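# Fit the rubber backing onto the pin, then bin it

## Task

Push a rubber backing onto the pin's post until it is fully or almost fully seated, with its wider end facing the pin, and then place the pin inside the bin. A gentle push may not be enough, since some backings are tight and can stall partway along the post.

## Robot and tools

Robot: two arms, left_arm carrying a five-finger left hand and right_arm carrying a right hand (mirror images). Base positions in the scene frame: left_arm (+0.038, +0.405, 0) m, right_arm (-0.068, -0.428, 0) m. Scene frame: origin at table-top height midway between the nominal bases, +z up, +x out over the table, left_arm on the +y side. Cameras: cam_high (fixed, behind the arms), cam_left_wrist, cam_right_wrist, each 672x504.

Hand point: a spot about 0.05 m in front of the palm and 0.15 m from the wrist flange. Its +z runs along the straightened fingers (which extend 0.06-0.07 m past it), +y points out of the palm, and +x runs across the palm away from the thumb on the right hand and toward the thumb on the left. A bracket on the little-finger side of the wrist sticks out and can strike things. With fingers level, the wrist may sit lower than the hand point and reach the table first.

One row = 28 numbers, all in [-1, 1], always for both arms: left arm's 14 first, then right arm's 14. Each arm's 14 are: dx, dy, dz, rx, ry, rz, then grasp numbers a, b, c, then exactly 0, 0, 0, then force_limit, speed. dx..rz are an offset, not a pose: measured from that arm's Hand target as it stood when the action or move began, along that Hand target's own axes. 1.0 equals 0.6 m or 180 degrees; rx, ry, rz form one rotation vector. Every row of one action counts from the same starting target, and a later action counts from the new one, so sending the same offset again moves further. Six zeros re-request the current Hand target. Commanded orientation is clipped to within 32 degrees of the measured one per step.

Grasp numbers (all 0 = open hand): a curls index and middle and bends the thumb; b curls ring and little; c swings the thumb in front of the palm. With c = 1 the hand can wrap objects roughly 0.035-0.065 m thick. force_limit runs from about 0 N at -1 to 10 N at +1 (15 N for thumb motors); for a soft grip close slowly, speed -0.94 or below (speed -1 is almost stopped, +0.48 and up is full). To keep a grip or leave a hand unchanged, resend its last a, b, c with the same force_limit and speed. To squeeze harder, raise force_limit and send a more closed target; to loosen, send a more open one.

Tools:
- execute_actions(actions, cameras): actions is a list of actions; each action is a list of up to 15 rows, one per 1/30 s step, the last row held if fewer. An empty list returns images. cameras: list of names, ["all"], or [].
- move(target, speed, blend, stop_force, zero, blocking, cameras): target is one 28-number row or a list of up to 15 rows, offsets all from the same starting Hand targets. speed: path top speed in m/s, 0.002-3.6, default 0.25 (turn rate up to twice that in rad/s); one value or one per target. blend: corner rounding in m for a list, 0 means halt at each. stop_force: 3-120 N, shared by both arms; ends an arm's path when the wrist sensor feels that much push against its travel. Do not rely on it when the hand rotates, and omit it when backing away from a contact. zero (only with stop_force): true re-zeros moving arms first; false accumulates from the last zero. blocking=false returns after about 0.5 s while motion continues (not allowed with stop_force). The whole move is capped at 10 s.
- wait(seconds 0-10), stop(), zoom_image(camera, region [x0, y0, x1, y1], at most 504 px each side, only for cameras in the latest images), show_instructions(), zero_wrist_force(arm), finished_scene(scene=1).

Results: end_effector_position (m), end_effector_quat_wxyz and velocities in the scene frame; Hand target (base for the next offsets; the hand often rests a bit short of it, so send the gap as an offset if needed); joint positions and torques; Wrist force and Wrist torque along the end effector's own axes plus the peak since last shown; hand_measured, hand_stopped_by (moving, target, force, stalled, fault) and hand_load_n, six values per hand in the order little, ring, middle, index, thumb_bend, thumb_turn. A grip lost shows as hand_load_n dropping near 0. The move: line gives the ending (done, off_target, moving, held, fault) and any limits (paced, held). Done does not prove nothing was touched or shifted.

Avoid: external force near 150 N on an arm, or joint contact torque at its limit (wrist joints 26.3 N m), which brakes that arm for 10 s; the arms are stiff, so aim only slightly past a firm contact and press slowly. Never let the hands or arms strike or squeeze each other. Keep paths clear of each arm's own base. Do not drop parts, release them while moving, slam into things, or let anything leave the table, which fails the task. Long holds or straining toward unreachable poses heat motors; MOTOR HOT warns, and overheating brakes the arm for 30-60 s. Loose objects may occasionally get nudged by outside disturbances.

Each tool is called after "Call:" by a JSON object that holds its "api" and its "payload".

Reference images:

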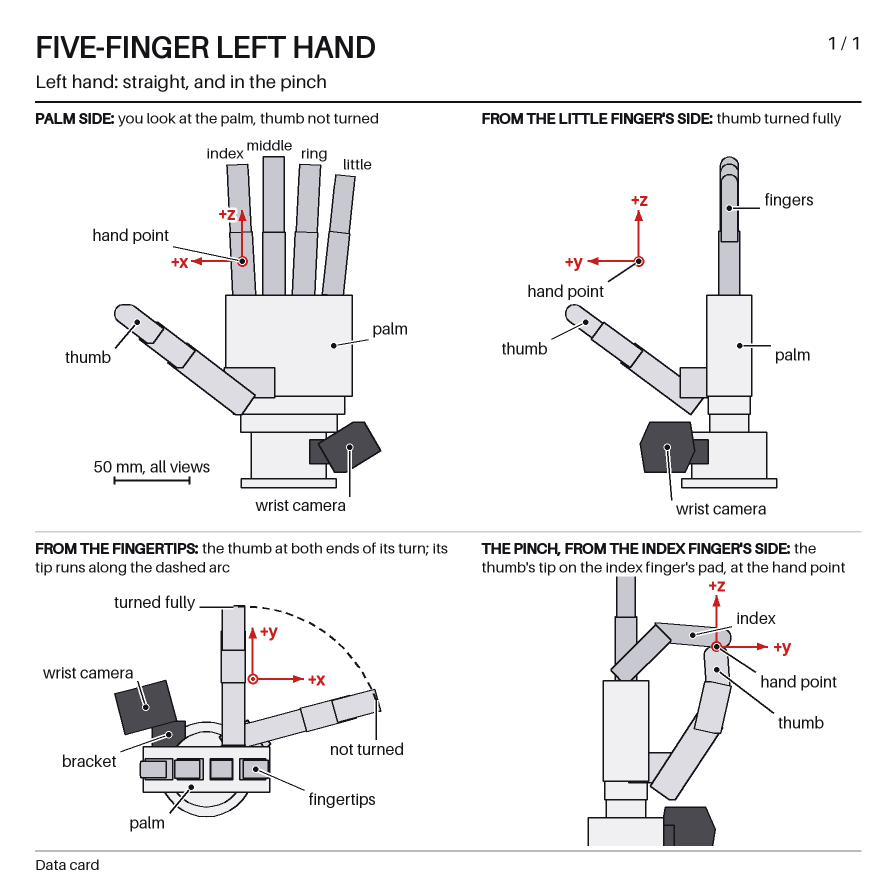

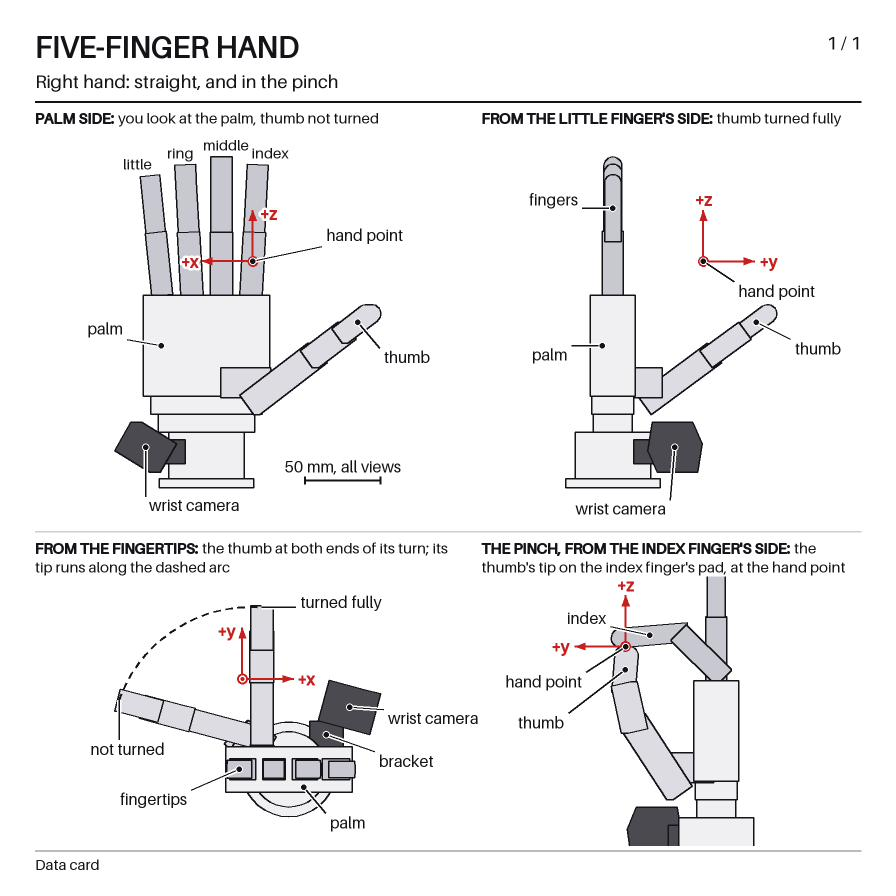

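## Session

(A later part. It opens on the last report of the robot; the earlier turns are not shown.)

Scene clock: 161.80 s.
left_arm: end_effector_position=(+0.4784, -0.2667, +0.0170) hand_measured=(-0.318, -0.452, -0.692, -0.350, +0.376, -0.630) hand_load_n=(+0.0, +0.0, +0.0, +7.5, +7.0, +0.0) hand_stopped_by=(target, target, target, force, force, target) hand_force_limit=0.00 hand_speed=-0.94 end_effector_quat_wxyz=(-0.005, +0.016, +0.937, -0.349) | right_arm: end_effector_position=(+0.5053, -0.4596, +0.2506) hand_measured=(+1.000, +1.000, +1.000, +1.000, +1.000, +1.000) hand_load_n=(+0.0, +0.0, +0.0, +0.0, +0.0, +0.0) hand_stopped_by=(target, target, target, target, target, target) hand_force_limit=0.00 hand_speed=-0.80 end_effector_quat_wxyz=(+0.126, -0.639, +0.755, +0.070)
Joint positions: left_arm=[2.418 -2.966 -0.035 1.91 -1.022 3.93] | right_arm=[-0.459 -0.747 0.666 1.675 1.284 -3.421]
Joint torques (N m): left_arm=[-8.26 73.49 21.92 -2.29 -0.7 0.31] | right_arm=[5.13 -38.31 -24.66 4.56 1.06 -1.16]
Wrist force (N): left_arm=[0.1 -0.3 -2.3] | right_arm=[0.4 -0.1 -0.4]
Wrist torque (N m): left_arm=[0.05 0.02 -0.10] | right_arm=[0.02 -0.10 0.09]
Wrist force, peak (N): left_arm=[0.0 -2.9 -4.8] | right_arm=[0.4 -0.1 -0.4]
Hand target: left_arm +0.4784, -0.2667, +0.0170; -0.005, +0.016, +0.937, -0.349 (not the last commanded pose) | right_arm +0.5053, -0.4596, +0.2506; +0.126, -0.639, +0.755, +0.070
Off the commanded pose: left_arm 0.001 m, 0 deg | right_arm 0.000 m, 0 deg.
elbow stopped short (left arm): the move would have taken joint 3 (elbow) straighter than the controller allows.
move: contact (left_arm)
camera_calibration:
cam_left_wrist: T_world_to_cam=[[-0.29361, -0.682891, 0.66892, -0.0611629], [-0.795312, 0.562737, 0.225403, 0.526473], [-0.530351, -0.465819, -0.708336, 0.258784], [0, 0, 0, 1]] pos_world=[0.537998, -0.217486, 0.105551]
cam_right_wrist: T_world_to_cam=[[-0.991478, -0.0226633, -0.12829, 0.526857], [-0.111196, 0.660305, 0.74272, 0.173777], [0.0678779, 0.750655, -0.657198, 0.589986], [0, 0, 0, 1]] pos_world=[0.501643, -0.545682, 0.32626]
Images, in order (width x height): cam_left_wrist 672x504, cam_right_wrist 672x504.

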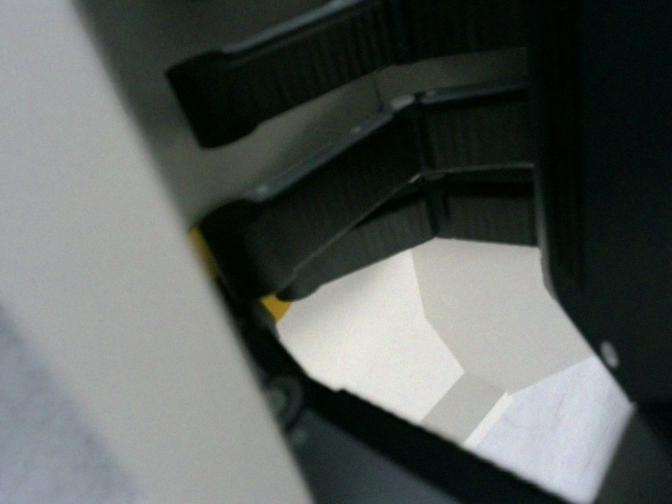

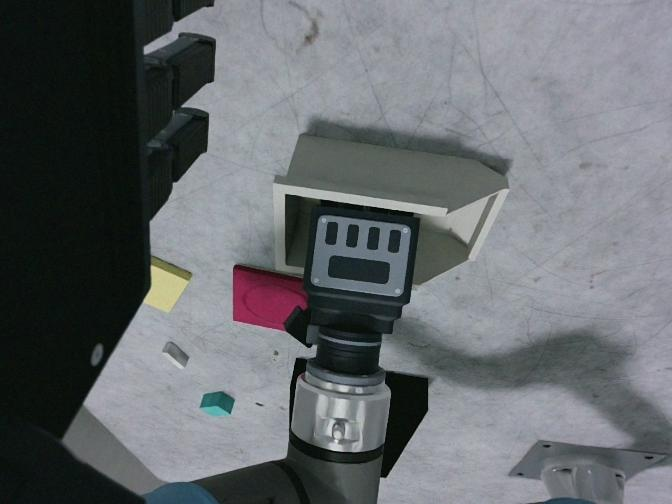

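Call:
{"api": "execute_actions", "payload": {"actions": [[[0,-0.0004,-0.0005,0,0,0,0.711,0.711,0.815,0,0,0,0.0,-0.9,0,0,0,0,0,0,0,0,0,0,0,0,0,-0.8],[0,-0.0008,-0.001,0,0,0,0.711,0.711,0.815,0,0,0,0.0,-0.9,0,0,0,0,0,0,0,0,0,0,0,0,0,-0.8],[0,-0.0012,-0.0014,0,0,0,0.711,0.711,0.815,0,0,0,0.0,-0.9,0,0,0,0,0,0,0,0,0,0,0,0,0,-0.8],[0,-0.0016,-0.0019,0,0,0,0.711,0.711,0.815,0,0,0,0.0,-0.9,0,0,0,0,0,0,0,0,0,0,0,0,0,-0.8],[0,-0.002,-0.0023,0,0,0,0.711,0.711,0.815,0,0,0,0.0,-0.9,0,0,0,0,0,0,0,0,0,0,0,0,0,-0.8],[0,-0.0024,-0.0028,0,0,0,0.711,0.711,0.815,0,0,0,0.0,-0.9,0,0,0,0,0,0,0,0,0,0,0,0,0,-0.8],[0,-0.0028,-0.0032,0,0,0,0.711,0.711,0.815,0,0,0,0.0,-0.9,0,0,0,0,0,0,0,0,0,0,0,0,0,-0.8]]], "cameras": ["cam_left_wrist", "cam_right_wrist"]}}

Call:
{"api": "zoom_image", "payload": {"camera": "cam_left_wrist", "region": [150, 180, 400, 380]}}

Scene clock: 164.33 s.
left_arm: end_effector_position=(+0.4783, -0.2666, +0.0196) hand_measured=(-0.350, -0.458, -0.478, -0.280, +0.394, -0.630) hand_load_n=(+0.0, +0.0, +0.0, +0.0, +0.0, +0.0) hand_stopped_by=(target, target, target, target, target, target) hand_force_limit=0.00 hand_speed=-0.90 end_effector_quat_wxyz=(-0.005, +0.016, +0.937, -0.349) | right_arm: end_effector_position=(+0.5053, -0.4596, +0.2506) hand_measured=(+1.000, +1.000, +1.000, +1.000, +1.000, +1.000) hand_load_n=(+0.0, +0.0, +0.0, +0.0, +0.0, +0.0) hand_stopped_by=(target, target, target, target, target, target) hand_force_limit=0.00 hand_speed=-0.80 end_effector_quat_wxyz=(+0.126, -0.639, +0.755, +0.070)
Joint positions: left_arm=[2.418 -2.963 -0.035 1.908 -1.022 3.93] | right_arm=[-0.459 -0.747 0.666 1.675 1.284 -3.421]
Joint torques (N m): left_arm=[8.96 74.55 9.67 -2.61 1.4 -2.53] | right_arm=[5.95 -38.02 -24.64 4.59 0.98 -1.17]
Wrist force (N): left_arm=[-0.2 -0.2 0.0] | right_arm=[0.1 -0.1 -0.2]
Wrist torque (N m): left_arm=[0.02 0.03 -0.05] | right_arm=[0.00 -0.07 0.07]
Wrist force, peak (N): left_arm=[0.3 -0.2 -2.4] | right_arm=[0.5 -0.4 -0.2]
Hand target: left_arm +0.4784, -0.2667, +0.0196; -0.005, +0.016, +0.937, -0.349 | right_arm +0.5053, -0.4596, +0.2506; +0.126, -0.639, +0.755, +0.070
Off the commanded pose: left_arm 0.000 m, 0 deg | right_arm 0.000 m, 0 deg.
elbow stopped short (left arm): the move would have taken joint 3 (elbow) straighter than the controller allows.
camera_calibration:
cam_left_wrist: T_world_to_cam=[[-0.29363, -0.682598, 0.669209, -0.062714], [-0.795658, 0.562536, 0.224679, 0.525858], [-0.52982, -0.466489, -0.708293, 0.260106], [0, 0, 0, 1]] pos_world=[0.537798, -0.217286, 0.108051]
cam_right_wrist: T_world_to_cam=[[-0.991478, -0.0226633, -0.12829, 0.526857], [-0.111196, 0.660305, 0.74272, 0.173777], [0.0678779, 0.750655, -0.657198, 0.589986], [0, 0, 0, 1]] pos_world=[0.501643, -0.545682, 0.32626]
Images, in order (width x height): cam_left_wrist 672x504, cam_right_wrist 672x504.

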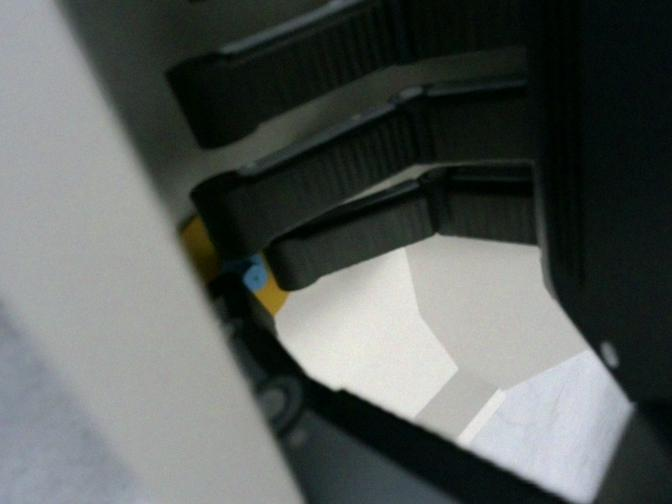

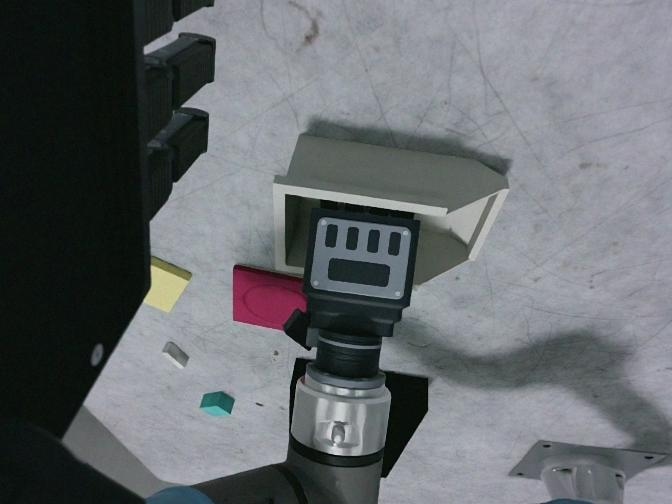

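Scaled by 2.016 from the camera's 672x504 image, which has a finer 960x720 frame.

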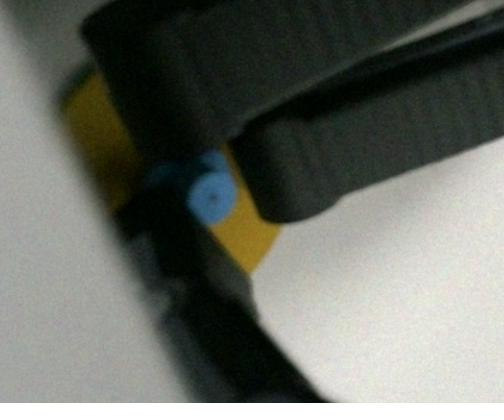

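Call:
{"api": "move", "payload": {"target": [0, -0.0218, -0.0252, 0, 0, 0, 0.711, 0.711, 0.815, 0, 0, 0, 0.0, -0.9, 0, 0, 0, 0, 0, 0, 0, 0, 0, 0, 0, 0, 0, -0.8], "cameras": ["cam_left_wrist"], "speed": 0.04}}

Call:
{"api": "zoom_image", "payload": {"camera": "cam_left_wrist", "region": [100, 180, 350, 380]}}

Scene clock: 165.60 s.
left_arm: end_effector_position=(+0.4779, -0.2662, +0.0391) hand_measured=(-0.350, -0.458, -0.478, -0.280, +0.394, -0.630) hand_load_n=(+0.0, +0.0, +0.0, +0.0, +0.0, +0.0) hand_stopped_by=(target, target, target, target, target, target) hand_force_limit=0.00 hand_speed=-0.90 end_effector_quat_wxyz=(-0.002, +0.015, +0.936, -0.352) | right_arm: end_effector_position=(+0.5053, -0.4596, +0.2506) hand_measured=(+1.000, +1.000, +1.000, +1.000, +1.000, +1.000) hand_load_n=(+0.0, +0.0, +0.0, +0.0, +0.0, +0.0) hand_stopped_by=(target, target, target, target, target, target) hand_force_limit=0.00 hand_speed=-0.80 end_effector_quat_wxyz=(+0.126, -0.639, +0.755, +0.070)
Joint positions: left_arm=[2.419 -2.938 -0.035 1.894 -1.022 3.925] | right_arm=[-0.459 -0.747 0.666 1.675 1.284 -3.421]
Joint torques (N m): left_arm=[10.01 73.71 9.58 -2.63 1.4 -2.51] | right_arm=[5.53 -38.55 -25.4 4.7 1.12 -1.21]
Wrist force (N): left_arm=[-0.1 -0.2 0.0] | right_arm=[0.4 -0.1 -0.3]
Wrist torque (N m): left_arm=[0.02 0.01 0.05] | right_arm=[0.00 -0.11 0.09]
Wrist force, peak (N): left_arm=[-0.5 -0.3 0.1] | right_arm=[0.5 -0.1 -0.2]
Hand target: left_arm +0.4783, -0.2668, +0.0396; -0.005, +0.016, +0.937, -0.349 | right_arm +0.5053, -0.4596, +0.2506; +0.126, -0.639, +0.755, +0.070
Off the commanded pose: left_arm 0.001 m, 1 deg | right_arm 0.000 m, 0 deg.
elbow stopped short (left arm): the move would have taken joint 3 (elbow) straighter than the controller allows.
move: done
camera_calibration:
cam_left_wrist: T_world_to_cam=[[-0.294539, -0.679097, 0.672365, -0.0743947], [-0.798947, 0.561023, 0.216651, 0.522462], [-0.524339, -0.473372, -0.707805, 0.269459], [0, 0, 0, 1]] pos_world=[0.536795, -0.21608, 0.127553]
Images, in order (width x height): cam_left_wrist 672x504.

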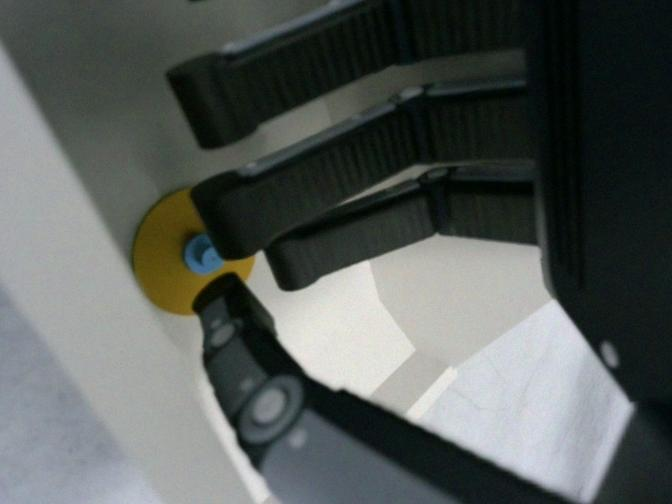

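Scaled by 2.016 from the camera's 672x504 image, which has a finer 960x720 frame.

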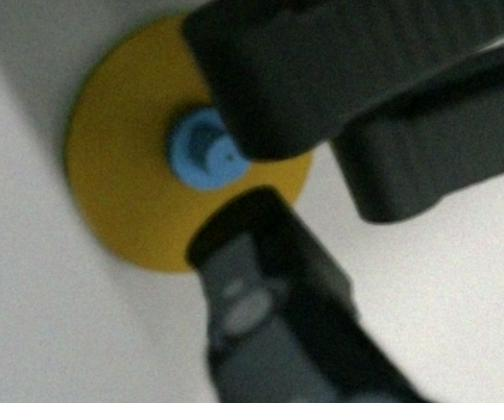

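Call:
{"api": "move", "payload": {"target": [0, -0.109, -0.126, 0, 0, 0, 0.711, 0.711, 0.815, 0, 0, 0, 0.0, -0.9, 0, 0, 0, 0, 0, 0, 0, 0, 0, 0, 0, 0, 0, -0.8], "cameras": ["all"], "speed": 0.08}}

Call:
{"api": "zoom_image", "payload": {"camera": "cam_right_wrist", "region": [250, 110, 530, 310]}}

Call:
{"api": "zoom_image", "payload": {"camera": "cam_left_wrist", "region": [0, 100, 250, 300]}}

Scene clock: 167.67 s.
left_arm: end_effector_position=(+0.4774, -0.2659, +0.1388) hand_measured=(-0.350, -0.458, -0.478, -0.280, +0.394, -0.630) hand_load_n=(+0.0, +0.0, +0.0, +0.0, +0.0, +0.0) hand_stopped_by=(target, target, target, target, target, target) hand_force_limit=0.00 hand_speed=-0.90 end_effector_quat_wxyz=(+0.024, +0.008, +0.924, -0.381) | right_arm: end_effector_position=(+0.5053, -0.4596, +0.2506) hand_measured=(+1.000, +1.000, +1.000, +1.000, +1.000, +1.000) hand_load_n=(+0.0, +0.5, +0.0, +0.0, +0.0, +0.0) hand_stopped_by=(target, target, target, target, target, target) hand_force_limit=0.00 hand_speed=-0.80 end_effector_quat_wxyz=(+0.126, -0.639, +0.755, +0.070)
Joint positions: left_arm=[2.424 -2.811 -0.035 1.86 -1.016 3.884] | right_arm=[-0.459 -0.747 0.666 1.675 1.284 -3.421]
Joint torques (N m): left_arm=[9.94 72.87 9.5 -0.44 1.67 -2.54] | right_arm=[6.04 -38.37 -24.06 4.55 1.03 -1.16]
Wrist force (N): left_arm=[-0.3 -0.1 -0.1] | right_arm=[0.2 0.0 -0.2]
Wrist torque (N m): left_arm=[0.02 0.04 0.04] | right_arm=[0.02 -0.09 0.08]
Wrist force, peak (N): left_arm=[-0.6 -0.3 -0.6] | right_arm=[0.3 -0.2 -0.5]
Hand target: left_arm +0.4782, -0.2669, +0.1395; -0.005, +0.016, +0.937, -0.349 | right_arm +0.5053, -0.4596, +0.2506; +0.126, -0.639, +0.755, +0.070
Off the commanded pose: left_arm 0.001 m, 5 deg | right_arm 0.000 m, 0 deg.
elbow stopped short (left arm): the move would have taken joint 3 (elbow) straighter than the controller allows.
move: off_target (left_arm)
camera_calibration:
cam_left_wrist: T_world_to_cam=[[-0.302413, -0.645164, 0.701648, -0.13269], [-0.824064, 0.546902, 0.147701, 0.518037], [-0.479024, -0.533536, -0.697047, 0.300817], [0, 0, 0, 1]] pos_world=[0.530868, -0.208426, 0.22627]
cam_right_wrist: T_world_to_cam=[[-0.991478, -0.0226633, -0.12829, 0.526857], [-0.111196, 0.660305, 0.74272, 0.173777], [0.0678779, 0.750655, -0.657198, 0.589986], [0, 0, 0, 1]] pos_world=[0.501643, -0.545682, 0.32626]

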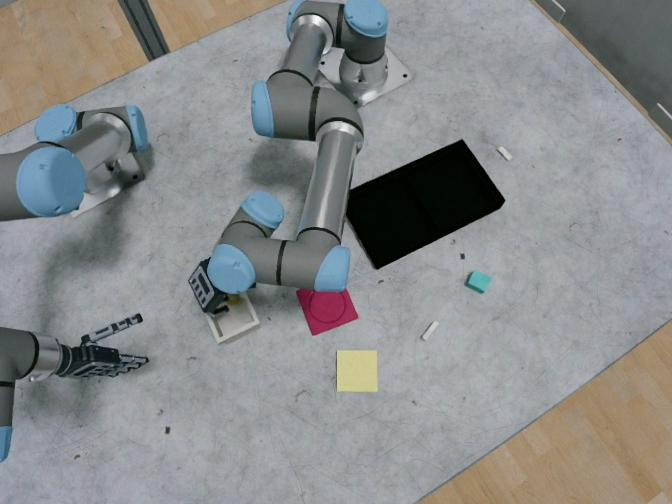

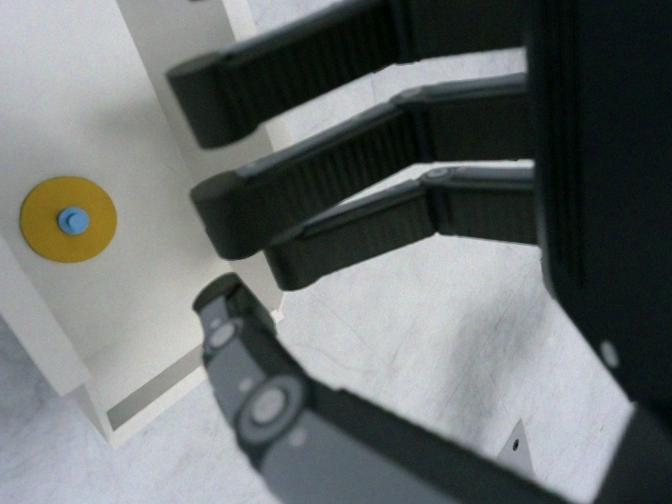

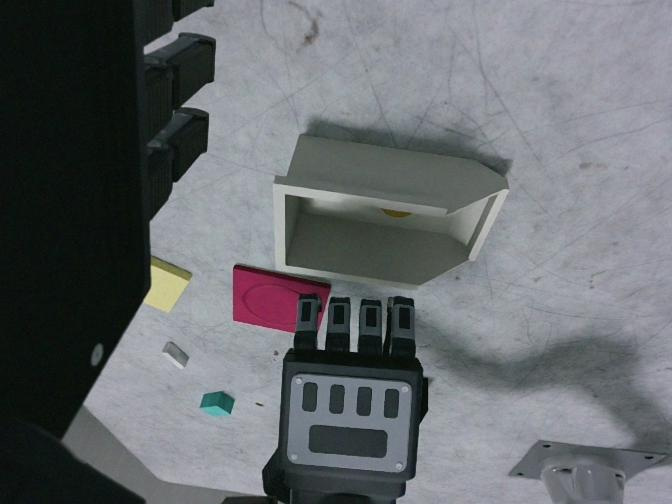

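Scaled by 1.800 from the camera's 672x504 image, which has a finer 960x720 frame.

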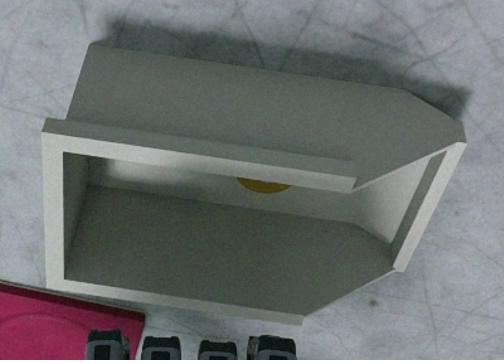

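Scaled by 2.016 from the camera's 672x504 image, which has a finer 960x720 frame.

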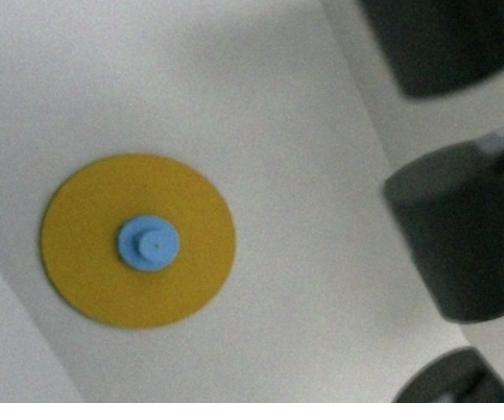

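Call:
{"api": "finished_scene", "payload": {"scene": 1}}

The scene is finished: the task was done.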